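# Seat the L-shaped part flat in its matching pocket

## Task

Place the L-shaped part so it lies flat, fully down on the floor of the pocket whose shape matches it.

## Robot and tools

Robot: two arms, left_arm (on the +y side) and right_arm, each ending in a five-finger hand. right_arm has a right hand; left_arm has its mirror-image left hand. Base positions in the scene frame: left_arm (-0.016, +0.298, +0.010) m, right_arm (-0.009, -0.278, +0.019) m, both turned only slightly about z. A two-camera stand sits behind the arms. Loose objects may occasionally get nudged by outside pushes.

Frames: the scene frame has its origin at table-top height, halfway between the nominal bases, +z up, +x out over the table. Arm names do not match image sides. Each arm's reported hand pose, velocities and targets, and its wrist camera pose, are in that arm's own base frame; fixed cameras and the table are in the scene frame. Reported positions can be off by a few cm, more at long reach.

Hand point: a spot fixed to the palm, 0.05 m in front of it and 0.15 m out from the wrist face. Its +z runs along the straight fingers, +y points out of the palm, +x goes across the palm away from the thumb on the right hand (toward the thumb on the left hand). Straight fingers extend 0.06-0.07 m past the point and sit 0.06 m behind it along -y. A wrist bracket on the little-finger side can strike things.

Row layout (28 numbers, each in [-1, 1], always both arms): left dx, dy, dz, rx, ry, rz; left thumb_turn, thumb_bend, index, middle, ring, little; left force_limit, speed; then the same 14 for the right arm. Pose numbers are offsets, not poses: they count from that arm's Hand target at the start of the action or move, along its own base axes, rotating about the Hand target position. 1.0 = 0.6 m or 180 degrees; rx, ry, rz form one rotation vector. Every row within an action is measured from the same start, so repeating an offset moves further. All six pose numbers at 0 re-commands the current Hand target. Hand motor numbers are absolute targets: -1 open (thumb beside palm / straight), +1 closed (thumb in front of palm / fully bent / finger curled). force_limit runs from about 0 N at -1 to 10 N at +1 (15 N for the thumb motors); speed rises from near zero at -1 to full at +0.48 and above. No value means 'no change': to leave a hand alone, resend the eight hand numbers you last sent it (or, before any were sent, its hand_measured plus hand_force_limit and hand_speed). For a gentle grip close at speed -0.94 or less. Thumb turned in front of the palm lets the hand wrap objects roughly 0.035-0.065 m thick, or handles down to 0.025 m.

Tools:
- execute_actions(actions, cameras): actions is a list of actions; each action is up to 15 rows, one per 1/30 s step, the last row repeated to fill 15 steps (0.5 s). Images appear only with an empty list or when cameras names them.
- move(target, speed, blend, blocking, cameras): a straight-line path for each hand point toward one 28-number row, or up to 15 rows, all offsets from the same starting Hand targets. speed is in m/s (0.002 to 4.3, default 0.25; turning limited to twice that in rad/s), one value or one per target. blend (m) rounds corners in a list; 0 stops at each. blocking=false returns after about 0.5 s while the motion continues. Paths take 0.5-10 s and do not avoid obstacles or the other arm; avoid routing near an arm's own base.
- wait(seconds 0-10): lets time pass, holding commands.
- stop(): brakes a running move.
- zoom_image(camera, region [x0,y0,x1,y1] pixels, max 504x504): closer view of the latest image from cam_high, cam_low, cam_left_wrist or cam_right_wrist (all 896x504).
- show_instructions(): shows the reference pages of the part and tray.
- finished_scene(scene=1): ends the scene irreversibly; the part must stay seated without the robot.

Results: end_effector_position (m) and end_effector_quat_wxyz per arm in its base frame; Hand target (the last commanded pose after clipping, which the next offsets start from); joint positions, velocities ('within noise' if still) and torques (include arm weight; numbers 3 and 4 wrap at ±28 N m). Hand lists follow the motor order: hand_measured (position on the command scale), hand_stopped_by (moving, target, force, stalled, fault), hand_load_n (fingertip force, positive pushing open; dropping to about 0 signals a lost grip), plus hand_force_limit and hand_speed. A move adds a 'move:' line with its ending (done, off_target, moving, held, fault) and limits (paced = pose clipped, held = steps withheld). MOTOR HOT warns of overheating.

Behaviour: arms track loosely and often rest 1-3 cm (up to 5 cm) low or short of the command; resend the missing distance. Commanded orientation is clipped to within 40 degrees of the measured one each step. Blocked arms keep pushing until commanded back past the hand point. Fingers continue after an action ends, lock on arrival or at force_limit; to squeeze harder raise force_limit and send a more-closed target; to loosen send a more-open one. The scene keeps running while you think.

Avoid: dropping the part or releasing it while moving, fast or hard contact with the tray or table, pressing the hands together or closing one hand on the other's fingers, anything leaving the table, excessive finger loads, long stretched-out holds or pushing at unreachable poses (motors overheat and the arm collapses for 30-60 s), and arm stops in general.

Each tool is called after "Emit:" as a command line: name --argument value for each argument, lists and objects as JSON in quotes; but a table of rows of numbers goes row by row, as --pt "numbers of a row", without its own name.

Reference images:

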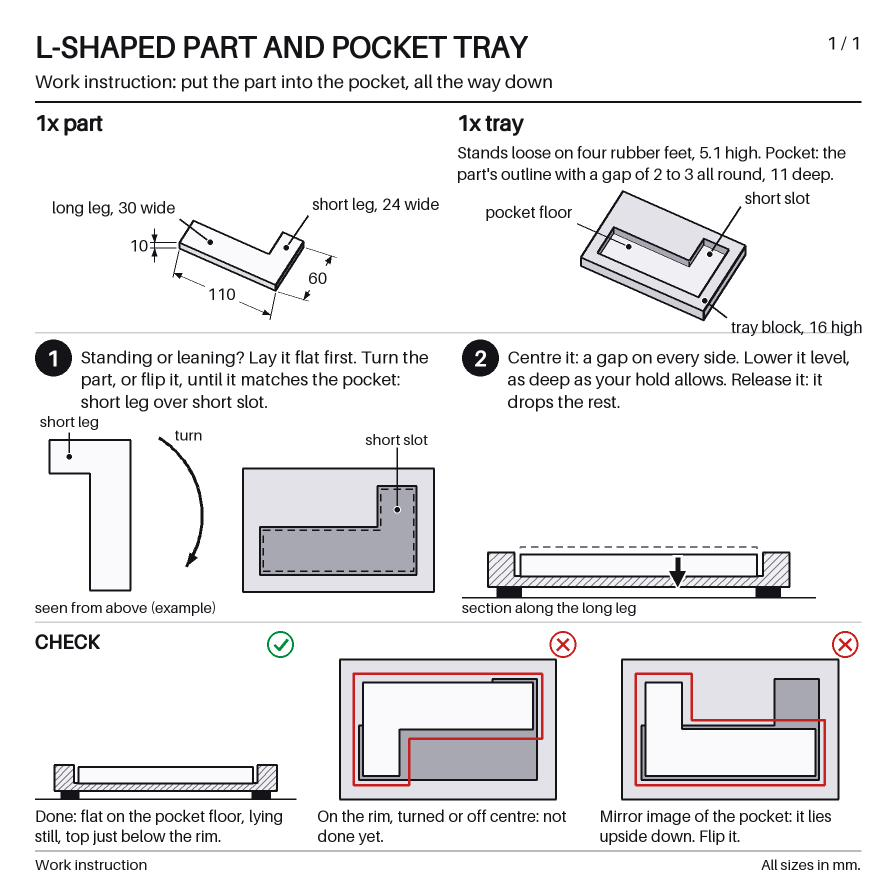

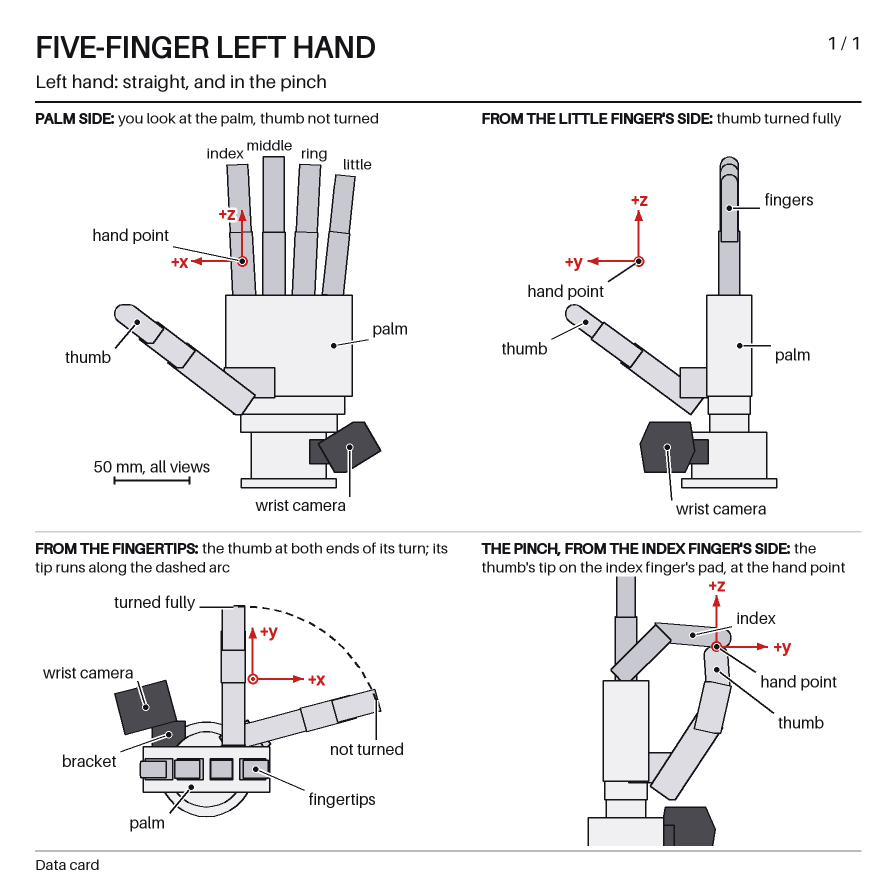

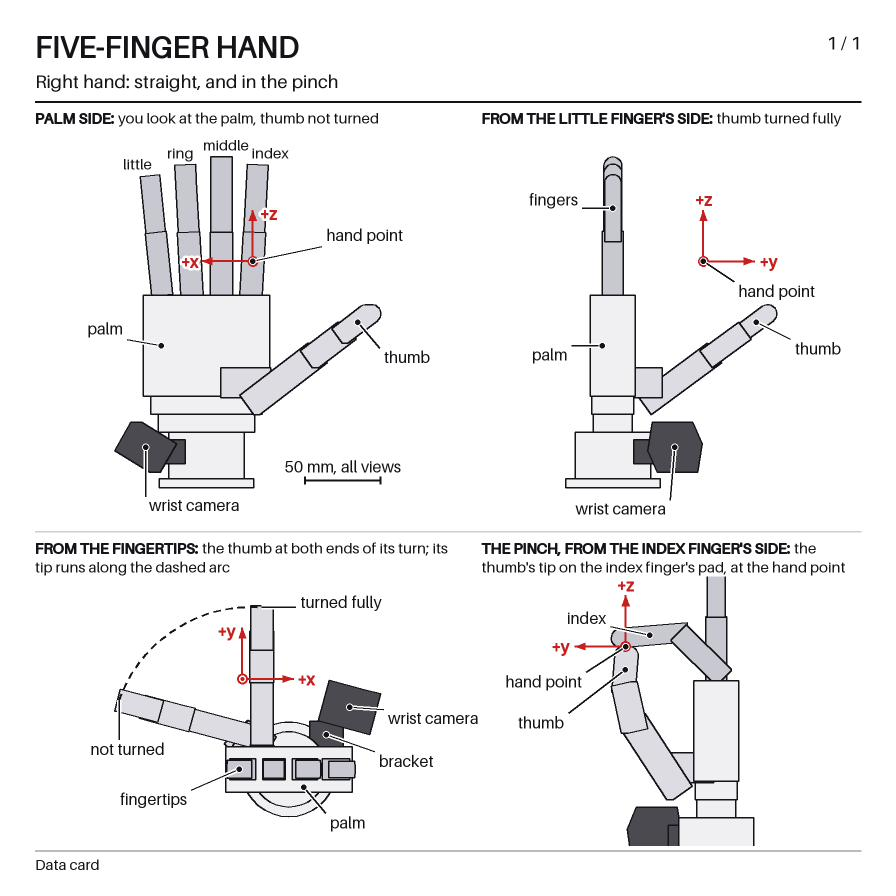

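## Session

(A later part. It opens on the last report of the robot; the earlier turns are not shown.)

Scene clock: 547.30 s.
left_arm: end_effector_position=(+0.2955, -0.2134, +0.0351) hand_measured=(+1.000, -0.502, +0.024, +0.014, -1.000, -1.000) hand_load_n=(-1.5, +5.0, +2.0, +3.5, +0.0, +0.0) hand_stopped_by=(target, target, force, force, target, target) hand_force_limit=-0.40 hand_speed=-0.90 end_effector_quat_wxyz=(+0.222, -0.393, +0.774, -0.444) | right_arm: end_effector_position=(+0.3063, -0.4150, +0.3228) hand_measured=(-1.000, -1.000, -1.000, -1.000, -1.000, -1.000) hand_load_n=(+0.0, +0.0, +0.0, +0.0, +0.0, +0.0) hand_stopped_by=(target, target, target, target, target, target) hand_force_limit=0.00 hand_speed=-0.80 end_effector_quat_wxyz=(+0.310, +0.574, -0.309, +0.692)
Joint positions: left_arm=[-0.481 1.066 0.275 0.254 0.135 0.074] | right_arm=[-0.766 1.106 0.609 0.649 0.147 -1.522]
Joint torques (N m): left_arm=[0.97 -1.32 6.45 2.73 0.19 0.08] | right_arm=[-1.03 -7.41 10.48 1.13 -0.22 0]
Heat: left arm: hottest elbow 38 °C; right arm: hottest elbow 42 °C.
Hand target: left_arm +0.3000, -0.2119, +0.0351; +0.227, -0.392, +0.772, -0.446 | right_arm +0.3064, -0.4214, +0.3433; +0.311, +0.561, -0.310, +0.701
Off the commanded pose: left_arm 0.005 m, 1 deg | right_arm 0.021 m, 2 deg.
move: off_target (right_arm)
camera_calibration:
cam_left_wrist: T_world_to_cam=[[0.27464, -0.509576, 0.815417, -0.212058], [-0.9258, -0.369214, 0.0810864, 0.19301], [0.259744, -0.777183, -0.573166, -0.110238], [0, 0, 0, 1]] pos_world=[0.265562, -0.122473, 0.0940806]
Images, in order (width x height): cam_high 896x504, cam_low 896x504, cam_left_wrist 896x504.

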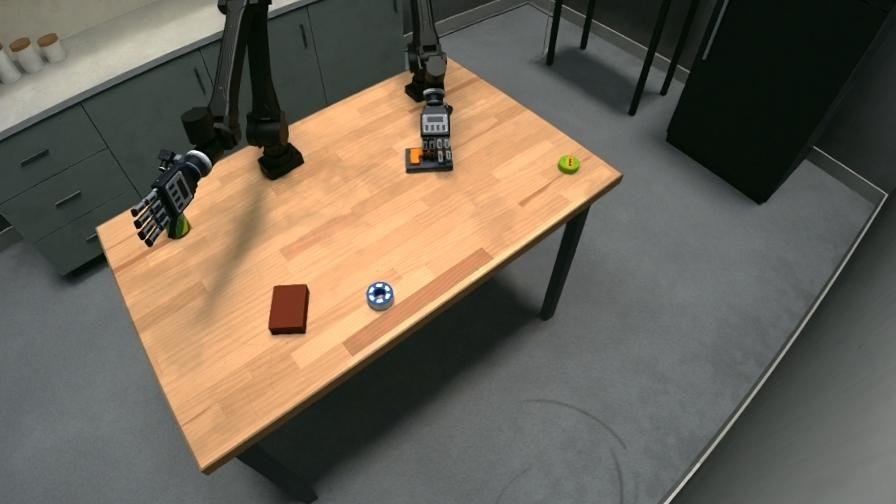

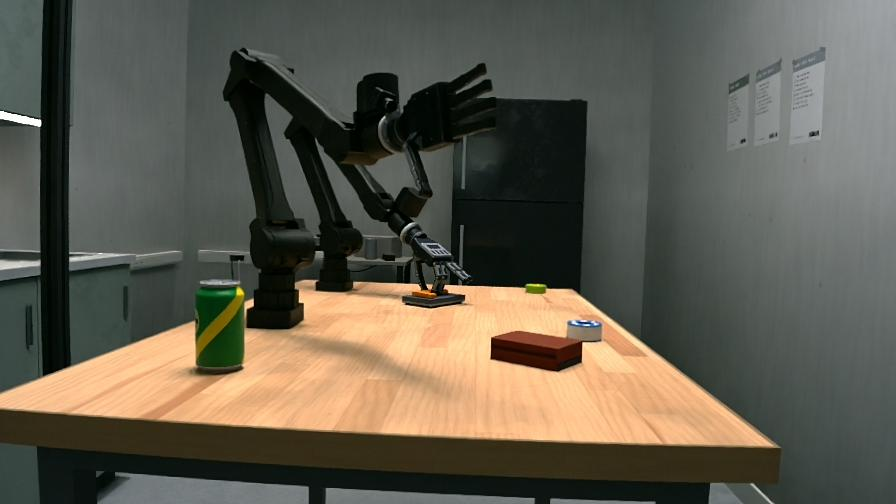

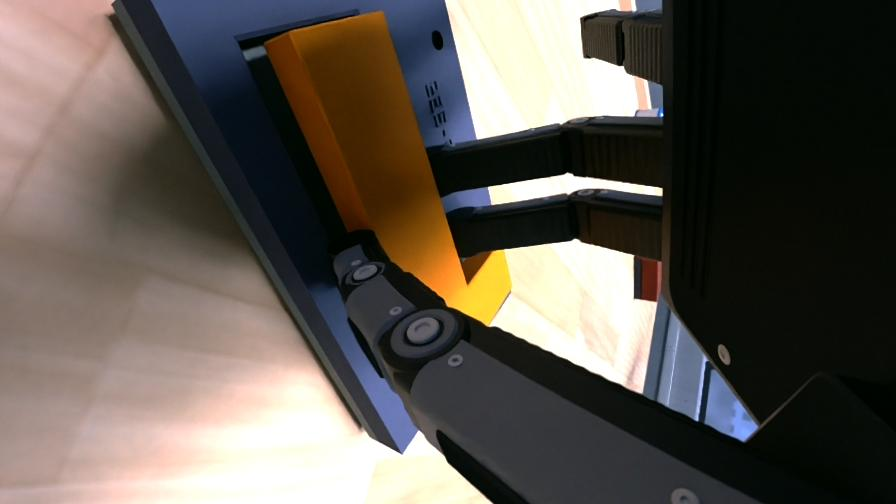

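Emit:
move --target '[-0.0025,0.0015,-0.0015,0,0,0,1,-0.5,0.25,0.25,-1,-1,-0.4,-0.9,0,0,0,0,0,0,-1,-1,-1,-1,-1,-1,0,-0.8]' --speed 0.03 --cameras '["cam_high","cam_low","cam_left_wrist"]'

Emit:
zoom_image --camera "cam_low" --region '[405, 280, 445, 310]'

Emit:
zoom_image --camera "cam_high" --region '[400, 140, 440, 175]'

Emit:
zoom_image --camera "cam_left_wrist" --region '[200, 0, 360, 120]'

Scene clock: 571.13 s.
left_arm: end_effector_position=(+0.2954, -0.2133, +0.0350) hand_measured=(+1.000, -0.502, +0.024, +0.014, -1.000, -1.000) hand_load_n=(-1.5, +5.0, +2.0, +3.5, +0.0, +0.0) hand_stopped_by=(target, target, force, force, target, target) hand_force_limit=-0.40 hand_speed=-0.90 end_effector_quat_wxyz=(+0.223, -0.393, +0.774, -0.445) | right_arm: end_effector_position=(+0.3063, -0.4150, +0.3228) hand_measured=(-1.000, -1.000, -1.000, -1.000, -1.000, -1.000) hand_load_n=(+0.0, +0.0, +0.0, +0.0, +0.5, +0.0) hand_stopped_by=(target, target, target, target, target, target) hand_force_limit=0.00 hand_speed=-0.80 end_effector_quat_wxyz=(+0.310, +0.574, -0.309, +0.692)
Joint positions: left_arm=[-0.48 1.066 0.273 0.258 0.136 0.074] | right_arm=[-0.766 1.106 0.609 0.649 0.147 -1.522]
Joint torques (N m): left_arm=[1.03 -1.49 6.24 2.59 0.19 0.08] | right_arm=[-0.97 -7.41 10.43 1.16 -0.21 0]
Heat: left arm: hottest elbow 38 °C; right arm: hottest elbow 42 °C.
Hand target: left_arm +0.2986, -0.2110, +0.0344; +0.227, -0.392, +0.772, -0.446 | right_arm +0.3064, -0.4214, +0.3433; +0.311, +0.561, -0.310, +0.701
Off the commanded pose: left_arm 0.004 m, 1 deg | right_arm 0.021 m, 2 deg.
move: off_target (right_arm)
camera_calibration:
cam_left_wrist: T_world_to_cam=[[0.272809, -0.50839, 0.816771, -0.211233], [-0.925945, -0.369204, 0.0794672, 0.193107], [0.261155, -0.777964, -0.571463, -0.110776], [0, 0, 0, 1]] pos_world=[0.265362, -0.122273, 0.0938791]
Images, in order (width x height): cam_high 896x504, cam_low 896x504, cam_left_wrist 896x504.

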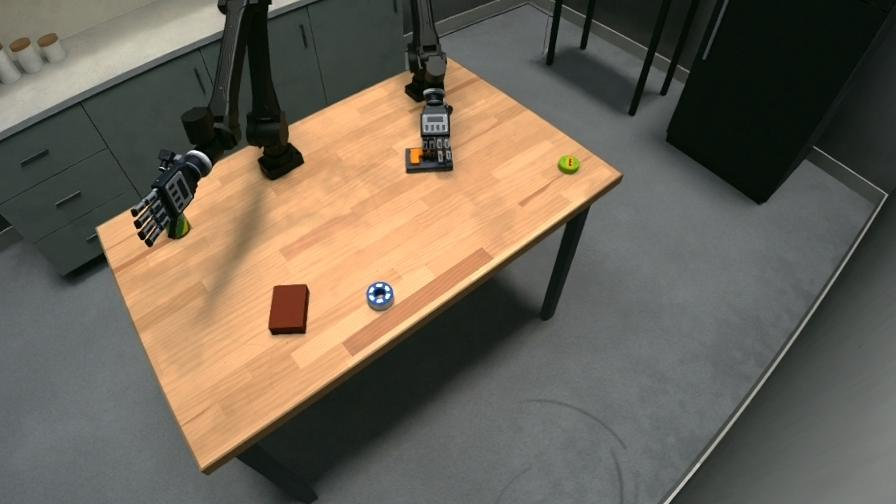

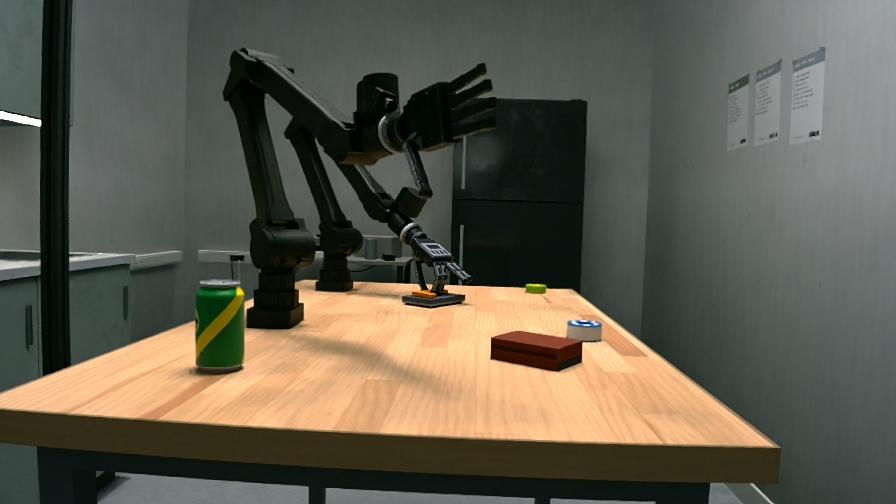

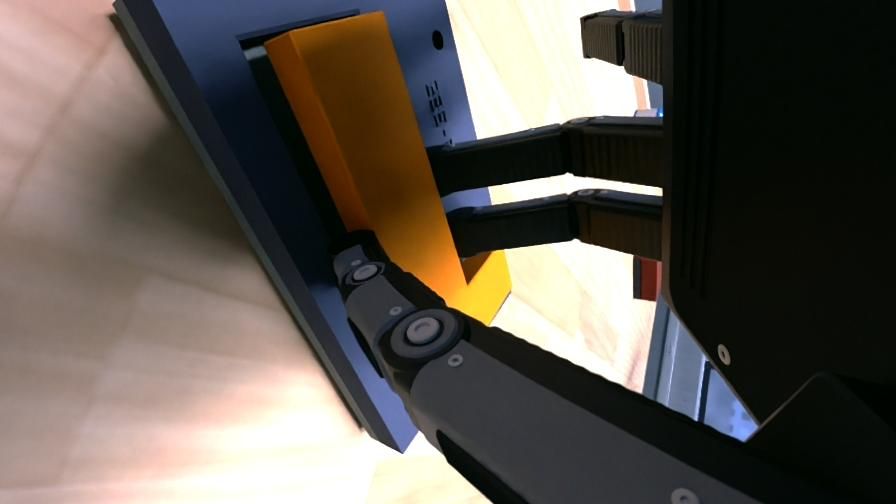

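Scaled by 12.600 from the camera's 896x504 image, which has a finer 1280x720 frame.

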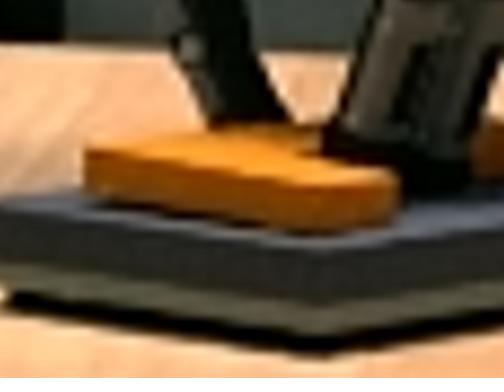

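Scaled by 12.600 from the camera's 896x504 image, which has a finer 1280x720 frame.

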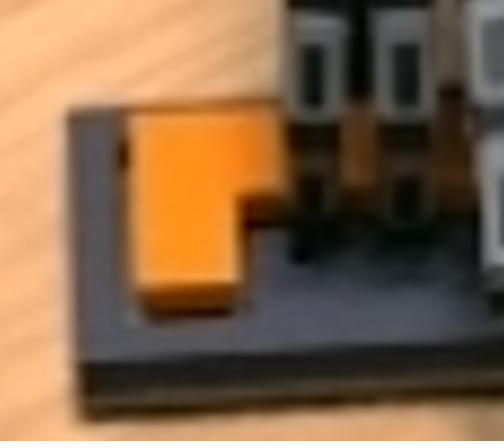

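Scaled by 3.150 from the camera's 896x504 image, which has a finer 1280x720 frame.

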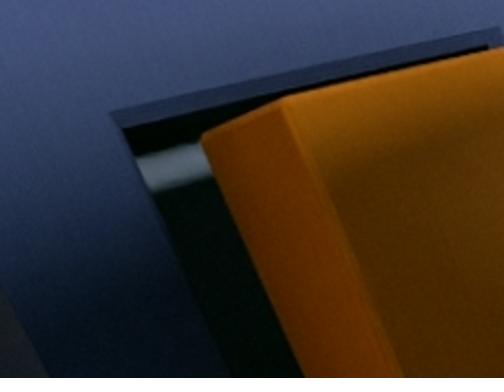

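Emit:
move --target '[-0.0035,0.0025,0,0,0,0,1,-0.5,0.25,0.25,-1,-1,-0.4,-0.9,0,0,0,0,0,0,-1,-1,-1,-1,-1,-1,0,-0.8]' --speed 0.03 --cameras '["cam_high","cam_left_wrist"]'

Emit:
zoom_image --camera "cam_high" --region '[400, 140, 440, 175]'

Emit:
zoom_image --camera "cam_left_wrist" --region '[200, 0, 360, 120]'

Scene clock: 575.47 s.
left_arm: end_effector_position=(+0.2951, -0.2131, +0.0347) hand_measured=(+1.000, -0.502, +0.024, +0.014, -1.000, -1.000) hand_load_n=(-1.5, +4.5, +2.0, +4.0, +0.0, +0.0) hand_stopped_by=(target, target, force, force, target, target) hand_force_limit=-0.40 hand_speed=-0.90 end_effector_quat_wxyz=(+0.222, -0.393, +0.773, -0.445) | right_arm: end_effector_position=(+0.3063, -0.4150, +0.3228) hand_measured=(-1.000, -1.000, -1.000, -1.000, -1.000, -1.000) hand_load_n=(+0.0, +0.0, +0.0, +0.0, +0.0, +0.0) hand_stopped_by=(target, target, target, target, target, target) hand_force_limit=0.00 hand_speed=-0.80 end_effector_quat_wxyz=(+0.310, +0.574, -0.309, +0.692)
Joint positions: left_arm=[-0.479 1.066 0.271 0.26 0.138 0.074] | right_arm=[-0.766 1.106 0.609 0.649 0.147 -1.522]
Joint torques (N m): left_arm=[1.03 -2.32 5.89 2.33 0.17 0.09] | right_arm=[-1.08 -7.41 10.47 1.11 -0.21 -0.01]
Heat: left arm: hottest elbow 38 °C; right arm: hottest elbow 42 °C.
Hand target: left_arm +0.2965, -0.2095, +0.0343; +0.227, -0.392, +0.772, -0.446 | right_arm +0.3064, -0.4214, +0.3433; +0.311, +0.561, -0.310, +0.701
Off the commanded pose: left_arm 0.004 m, 1 deg | right_arm 0.021 m, 2 deg.
move: off_target (right_arm)
camera_calibration:
cam_left_wrist: T_world_to_cam=[[0.272994, -0.507782, 0.817087, -0.210704], [-0.926084, -0.368674, 0.0802959, 0.193089], [0.260466, -0.778612, -0.570895, -0.110669], [0, 0, 0, 1]] pos_world=[0.265163, -0.121973, 0.093479]
Images, in order (width x height): cam_high 896x504, cam_left_wrist 896x504.

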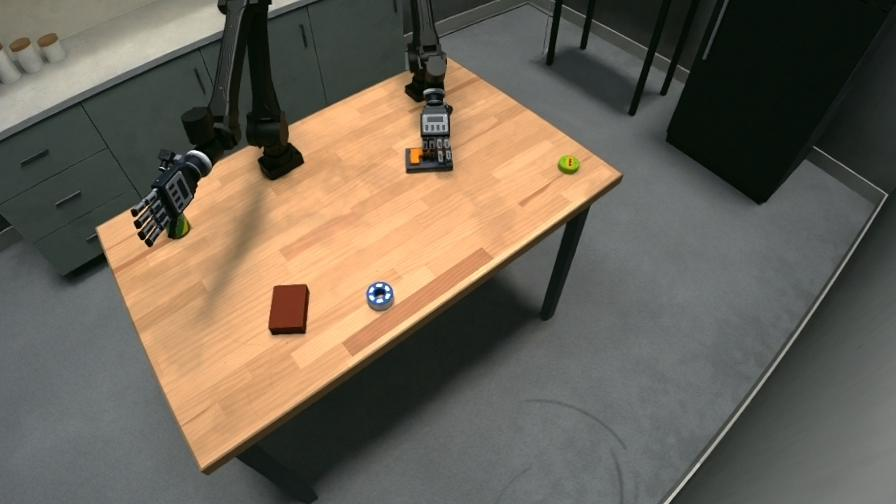

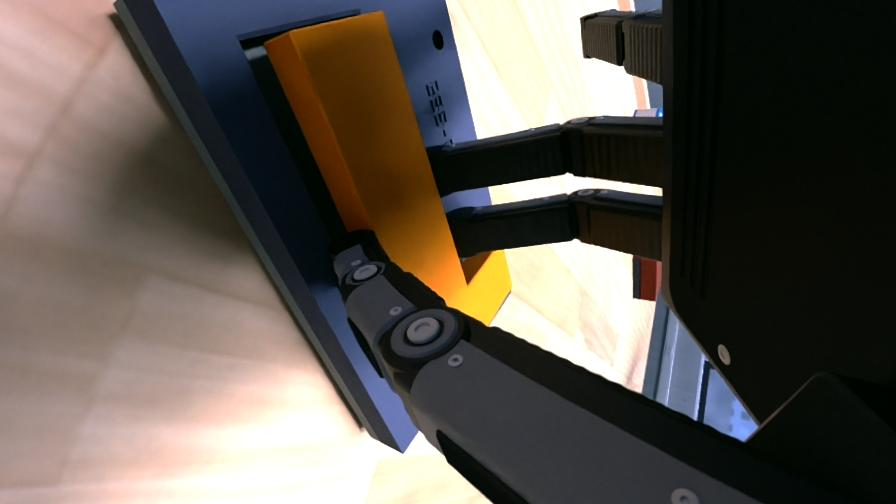

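Scaled by 12.600 from the camera's 896x504 image, which has a finer 1280x720 frame.

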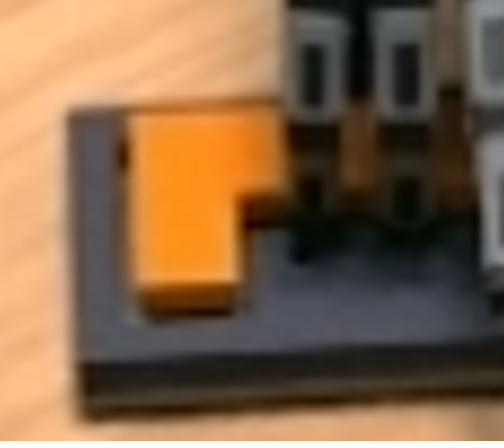

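Scaled by 3.150 from the camera's 896x504 image, which has a finer 1280x720 frame.

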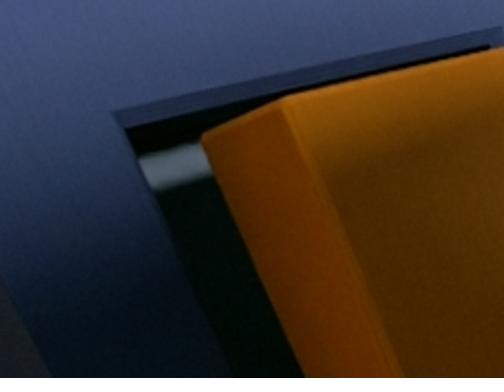

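Emit:
move --target '[0,0,0,0,0,0,1,-0.5,-0.25,-0.25,-1,-1,-0.4,-0.9,0,0,0,0,0,0,-1,-1,-1,-1,-1,-1,0,-0.8]' --speed 0.03 --cameras '["cam_high","cam_low","cam_left_wrist"]'

Emit:
zoom_image --camera "cam_high" --region '[400, 140, 440, 175]'

Emit:
zoom_image --camera "cam_low" --region '[405, 280, 445, 310]'

Scene clock: 589.73 s.
left_arm: end_effector_position=(+0.2946, -0.2128, +0.0348) hand_measured=(+1.000, -0.500, -0.250, -0.250, -1.000, -1.000) hand_load_n=(+0.0, +0.0, +0.0, +0.0, +0.0, +0.0) hand_stopped_by=(target, target, target, target, target, target) hand_force_limit=-0.40 hand_speed=-0.90 end_effector_quat_wxyz=(+0.222, -0.392, +0.773, -0.446) | right_arm: end_effector_position=(+0.3063, -0.4150, +0.3228) hand_measured=(-1.000, -1.000, -1.000, -1.000, -1.000, -1.000) hand_load_n=(+0.0, +0.0, +0.0, +0.0, +0.0, +0.0) hand_stopped_by=(target, target, target, target, target, target) hand_force_limit=0.00 hand_speed=-0.80 end_effector_quat_wxyz=(+0.310, +0.574, -0.309, +0.692)
Joint positions: left_arm=[-0.478 1.063 0.27 0.26 0.139 0.074] | right_arm=[-0.766 1.106 0.609 0.649 0.147 -1.522]
Joint torques (N m): left_arm=[0.97 -2.14 6.04 2.33 0.14 0.09] | right_arm=[-0.97 -7.3 10.5 1.17 -0.21 0]
Heat: left arm: hottest elbow 37 °C; right arm: hottest elbow 42 °C.
Hand target: left_arm +0.2964, -0.2095, +0.0343; +0.227, -0.392, +0.772, -0.446 | right_arm +0.3064, -0.4214, +0.3433; +0.311, +0.561, -0.310, +0.701
Off the commanded pose: left_arm 0.004 m, 1 deg | right_arm 0.021 m, 2 deg.
move: off_target (right_arm)
camera_calibration:
cam_left_wrist: T_world_to_cam=[[0.272506, -0.507151, 0.817642, -0.21021], [-0.926196, -0.368422, 0.0801676, 0.192845], [0.26058, -0.779142, -0.570119, -0.110394], [0, 0, 0, 1]] pos_world=[0.264663, -0.121573, 0.0934785]
Images, in order (width x height): cam_high 896x504, cam_low 896x504, cam_left_wrist 896x504.

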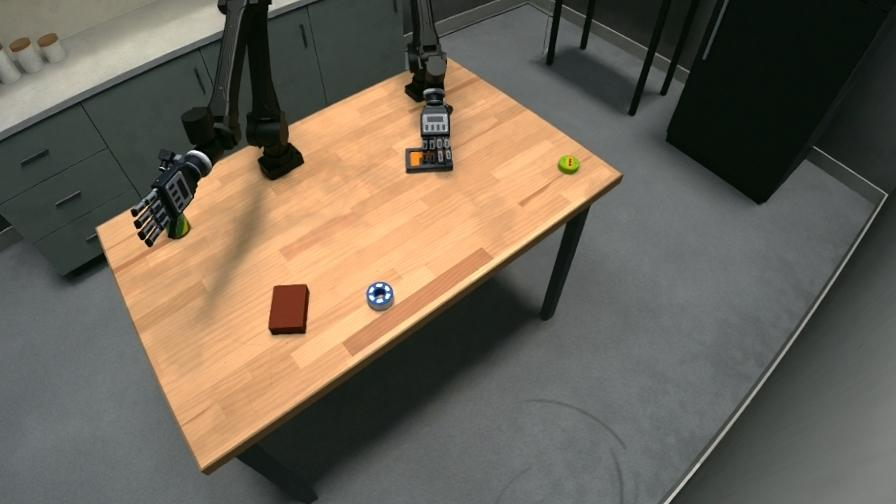

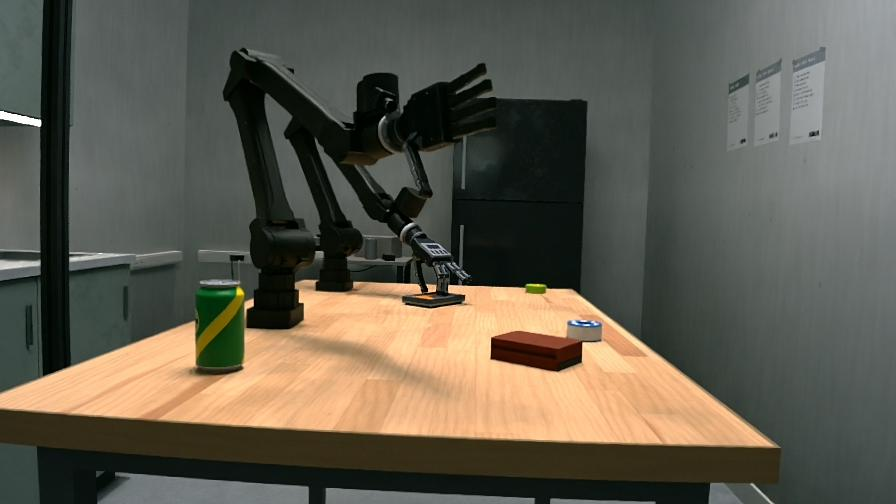

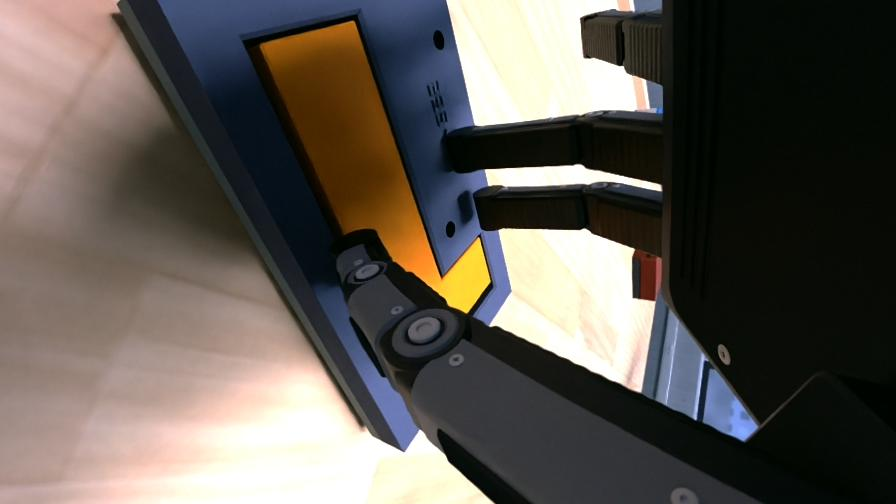

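Scaled by 12.600 from the camera's 896x504 image, which has a finer 1280x720 frame.

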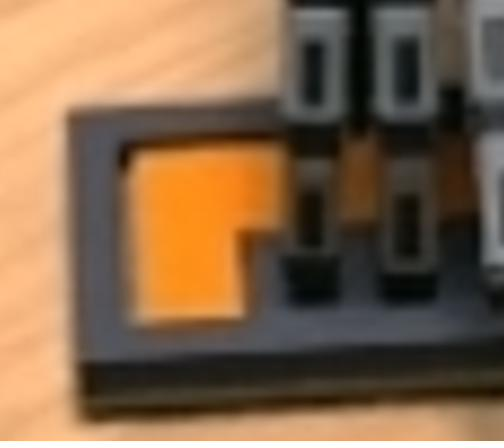

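Scaled by 12.600 from the camera's 896x504 image, which has a finer 1280x720 frame.

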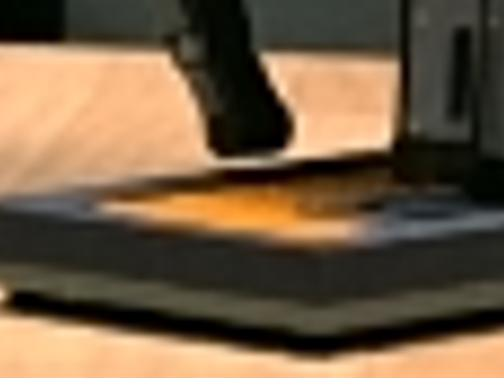

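Emit:
move --target '[-0.02,0.0,0.2,0,0,0,1,-0.5,-0.25,-0.25,-1,-1,-0.4,-0.9,0,0,0,0,0,0,-1,-1,-1,-1,-1,-1,0,-0.8]' --speed 0.1 --cameras '["cam_high","cam_low","cam_left_wrist"]'

Emit:
zoom_image --camera "cam_high" --region '[395, 135, 465, 185]'

Emit:
zoom_image --camera "cam_low" --region '[395, 270, 475, 315]'

Scene clock: 595.00 s.
left_arm: end_effector_position=(+0.2754, -0.2012, +0.1288) hand_measured=(+1.000, -0.500, -0.250, -0.250, -1.000, -1.000) hand_load_n=(+0.0, +0.0, +0.0, +0.0, +0.0, +0.0) hand_stopped_by=(target, target, target, target, target, target) hand_force_limit=-0.40 hand_speed=-0.90 end_effector_quat_wxyz=(+0.218, -0.400, +0.780, -0.429) | right_arm: end_effector_position=(+0.3063, -0.4150, +0.3228) hand_measured=(-1.000, -1.000, -1.000, -1.000, -1.000, -1.000) hand_load_n=(+0.0, +0.0, +0.0, -0.5, +0.0, +0.0) hand_stopped_by=(target, target, target, target, target, target) hand_force_limit=0.00 hand_speed=-0.80 end_effector_quat_wxyz=(+0.310, +0.574, -0.309, +0.692)
Joint positions: left_arm=[-0.483 0.724 0.436 -0.284 0.122 0.074] | right_arm=[-0.766 1.106 0.609 0.649 0.147 -1.522]
Joint torques (N m): left_arm=[-0.73 -0.62 11.52 1.65 -0.01 -0.05] | right_arm=[-1.03 -7.3 10.45 1.26 -0.21 0]
Heat: left arm: hottest elbow 38 °C; right arm: hottest elbow 42 °C.
Hand target: left_arm +0.2845, -0.2095, +0.1544; +0.227, -0.392, +0.772, -0.446 | right_arm +0.3064, -0.4214, +0.3433; +0.311, +0.561, -0.310, +0.701
Off the commanded pose: left_arm 0.028 m, 2 deg | right_arm 0.021 m, 2 deg.
move: off_target (left_arm, right_arm)
camera_calibration:
cam_left_wrist: T_world_to_cam=[[0.301031, -0.52487, 0.796173, -0.28461], [-0.920113, -0.37922, 0.0978953, 0.165724], [0.250543, -0.762039, -0.597097, -0.0331198], [0, 0, 0, 1]] pos_world=[0.246459, -0.111776, 0.1906]
Images, in order (width x height): cam_high 896x504, cam_low 896x504, cam_left_wrist 896x504.

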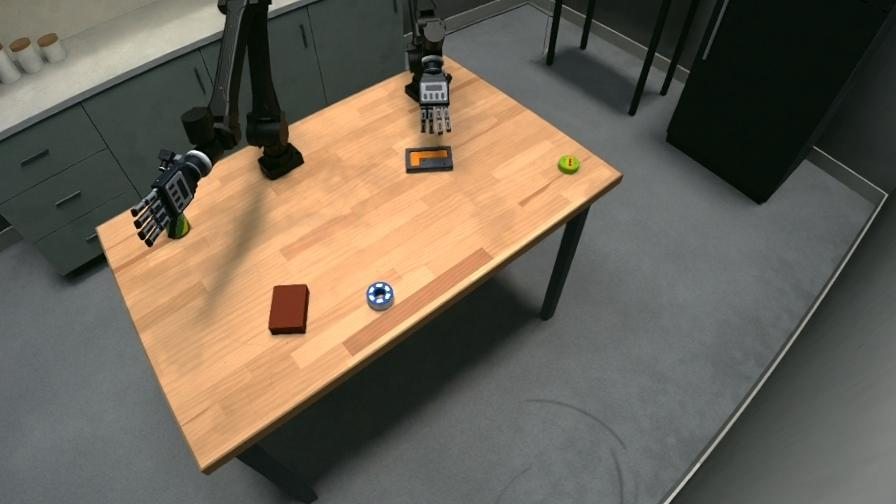

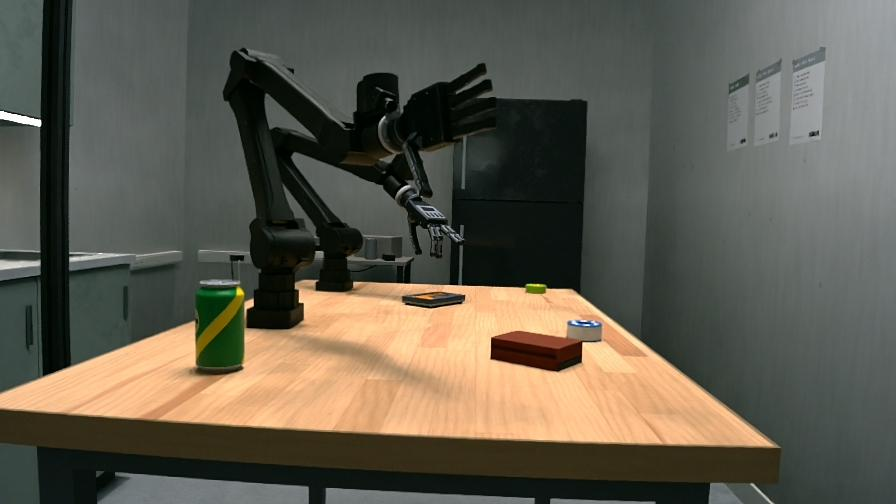

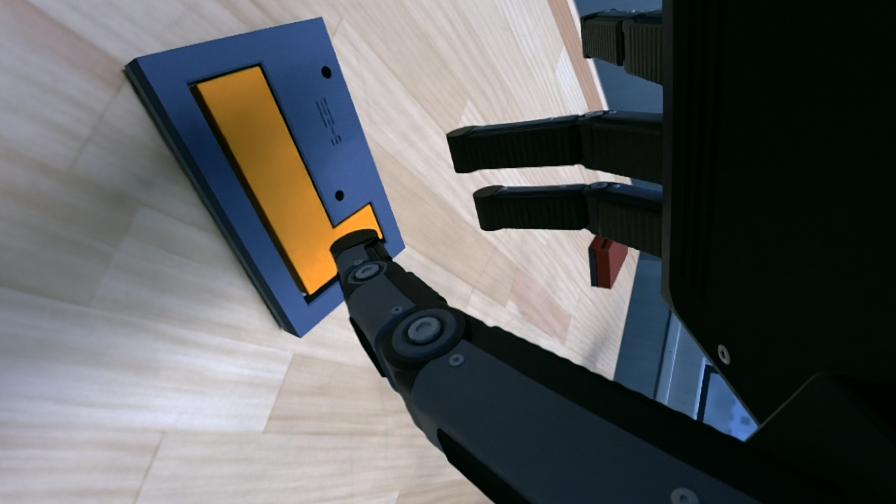

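Scaled by 7.200 from the camera's 896x504 image, which has a finer 1280x720 frame.

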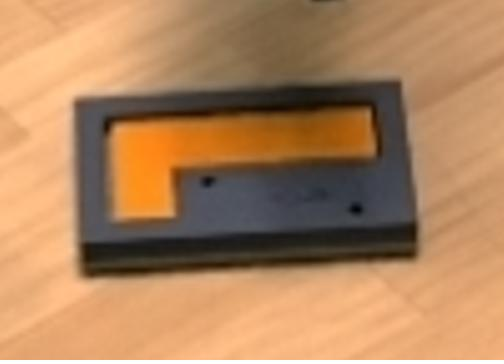

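Scaled by 6.300 from the camera's 896x504 image, which has a finer 1280x720 frame.

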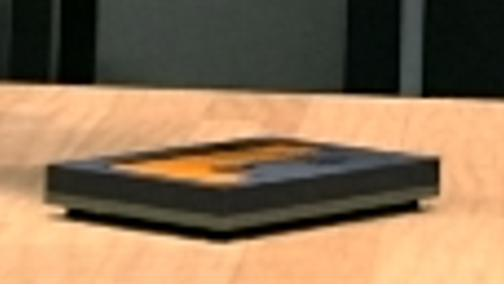

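The L-shaped part is lying flat inside its pocket, just below the rim, and the hand has moved clear.

Emit:
finished_scene

The scene is finished: the task was done.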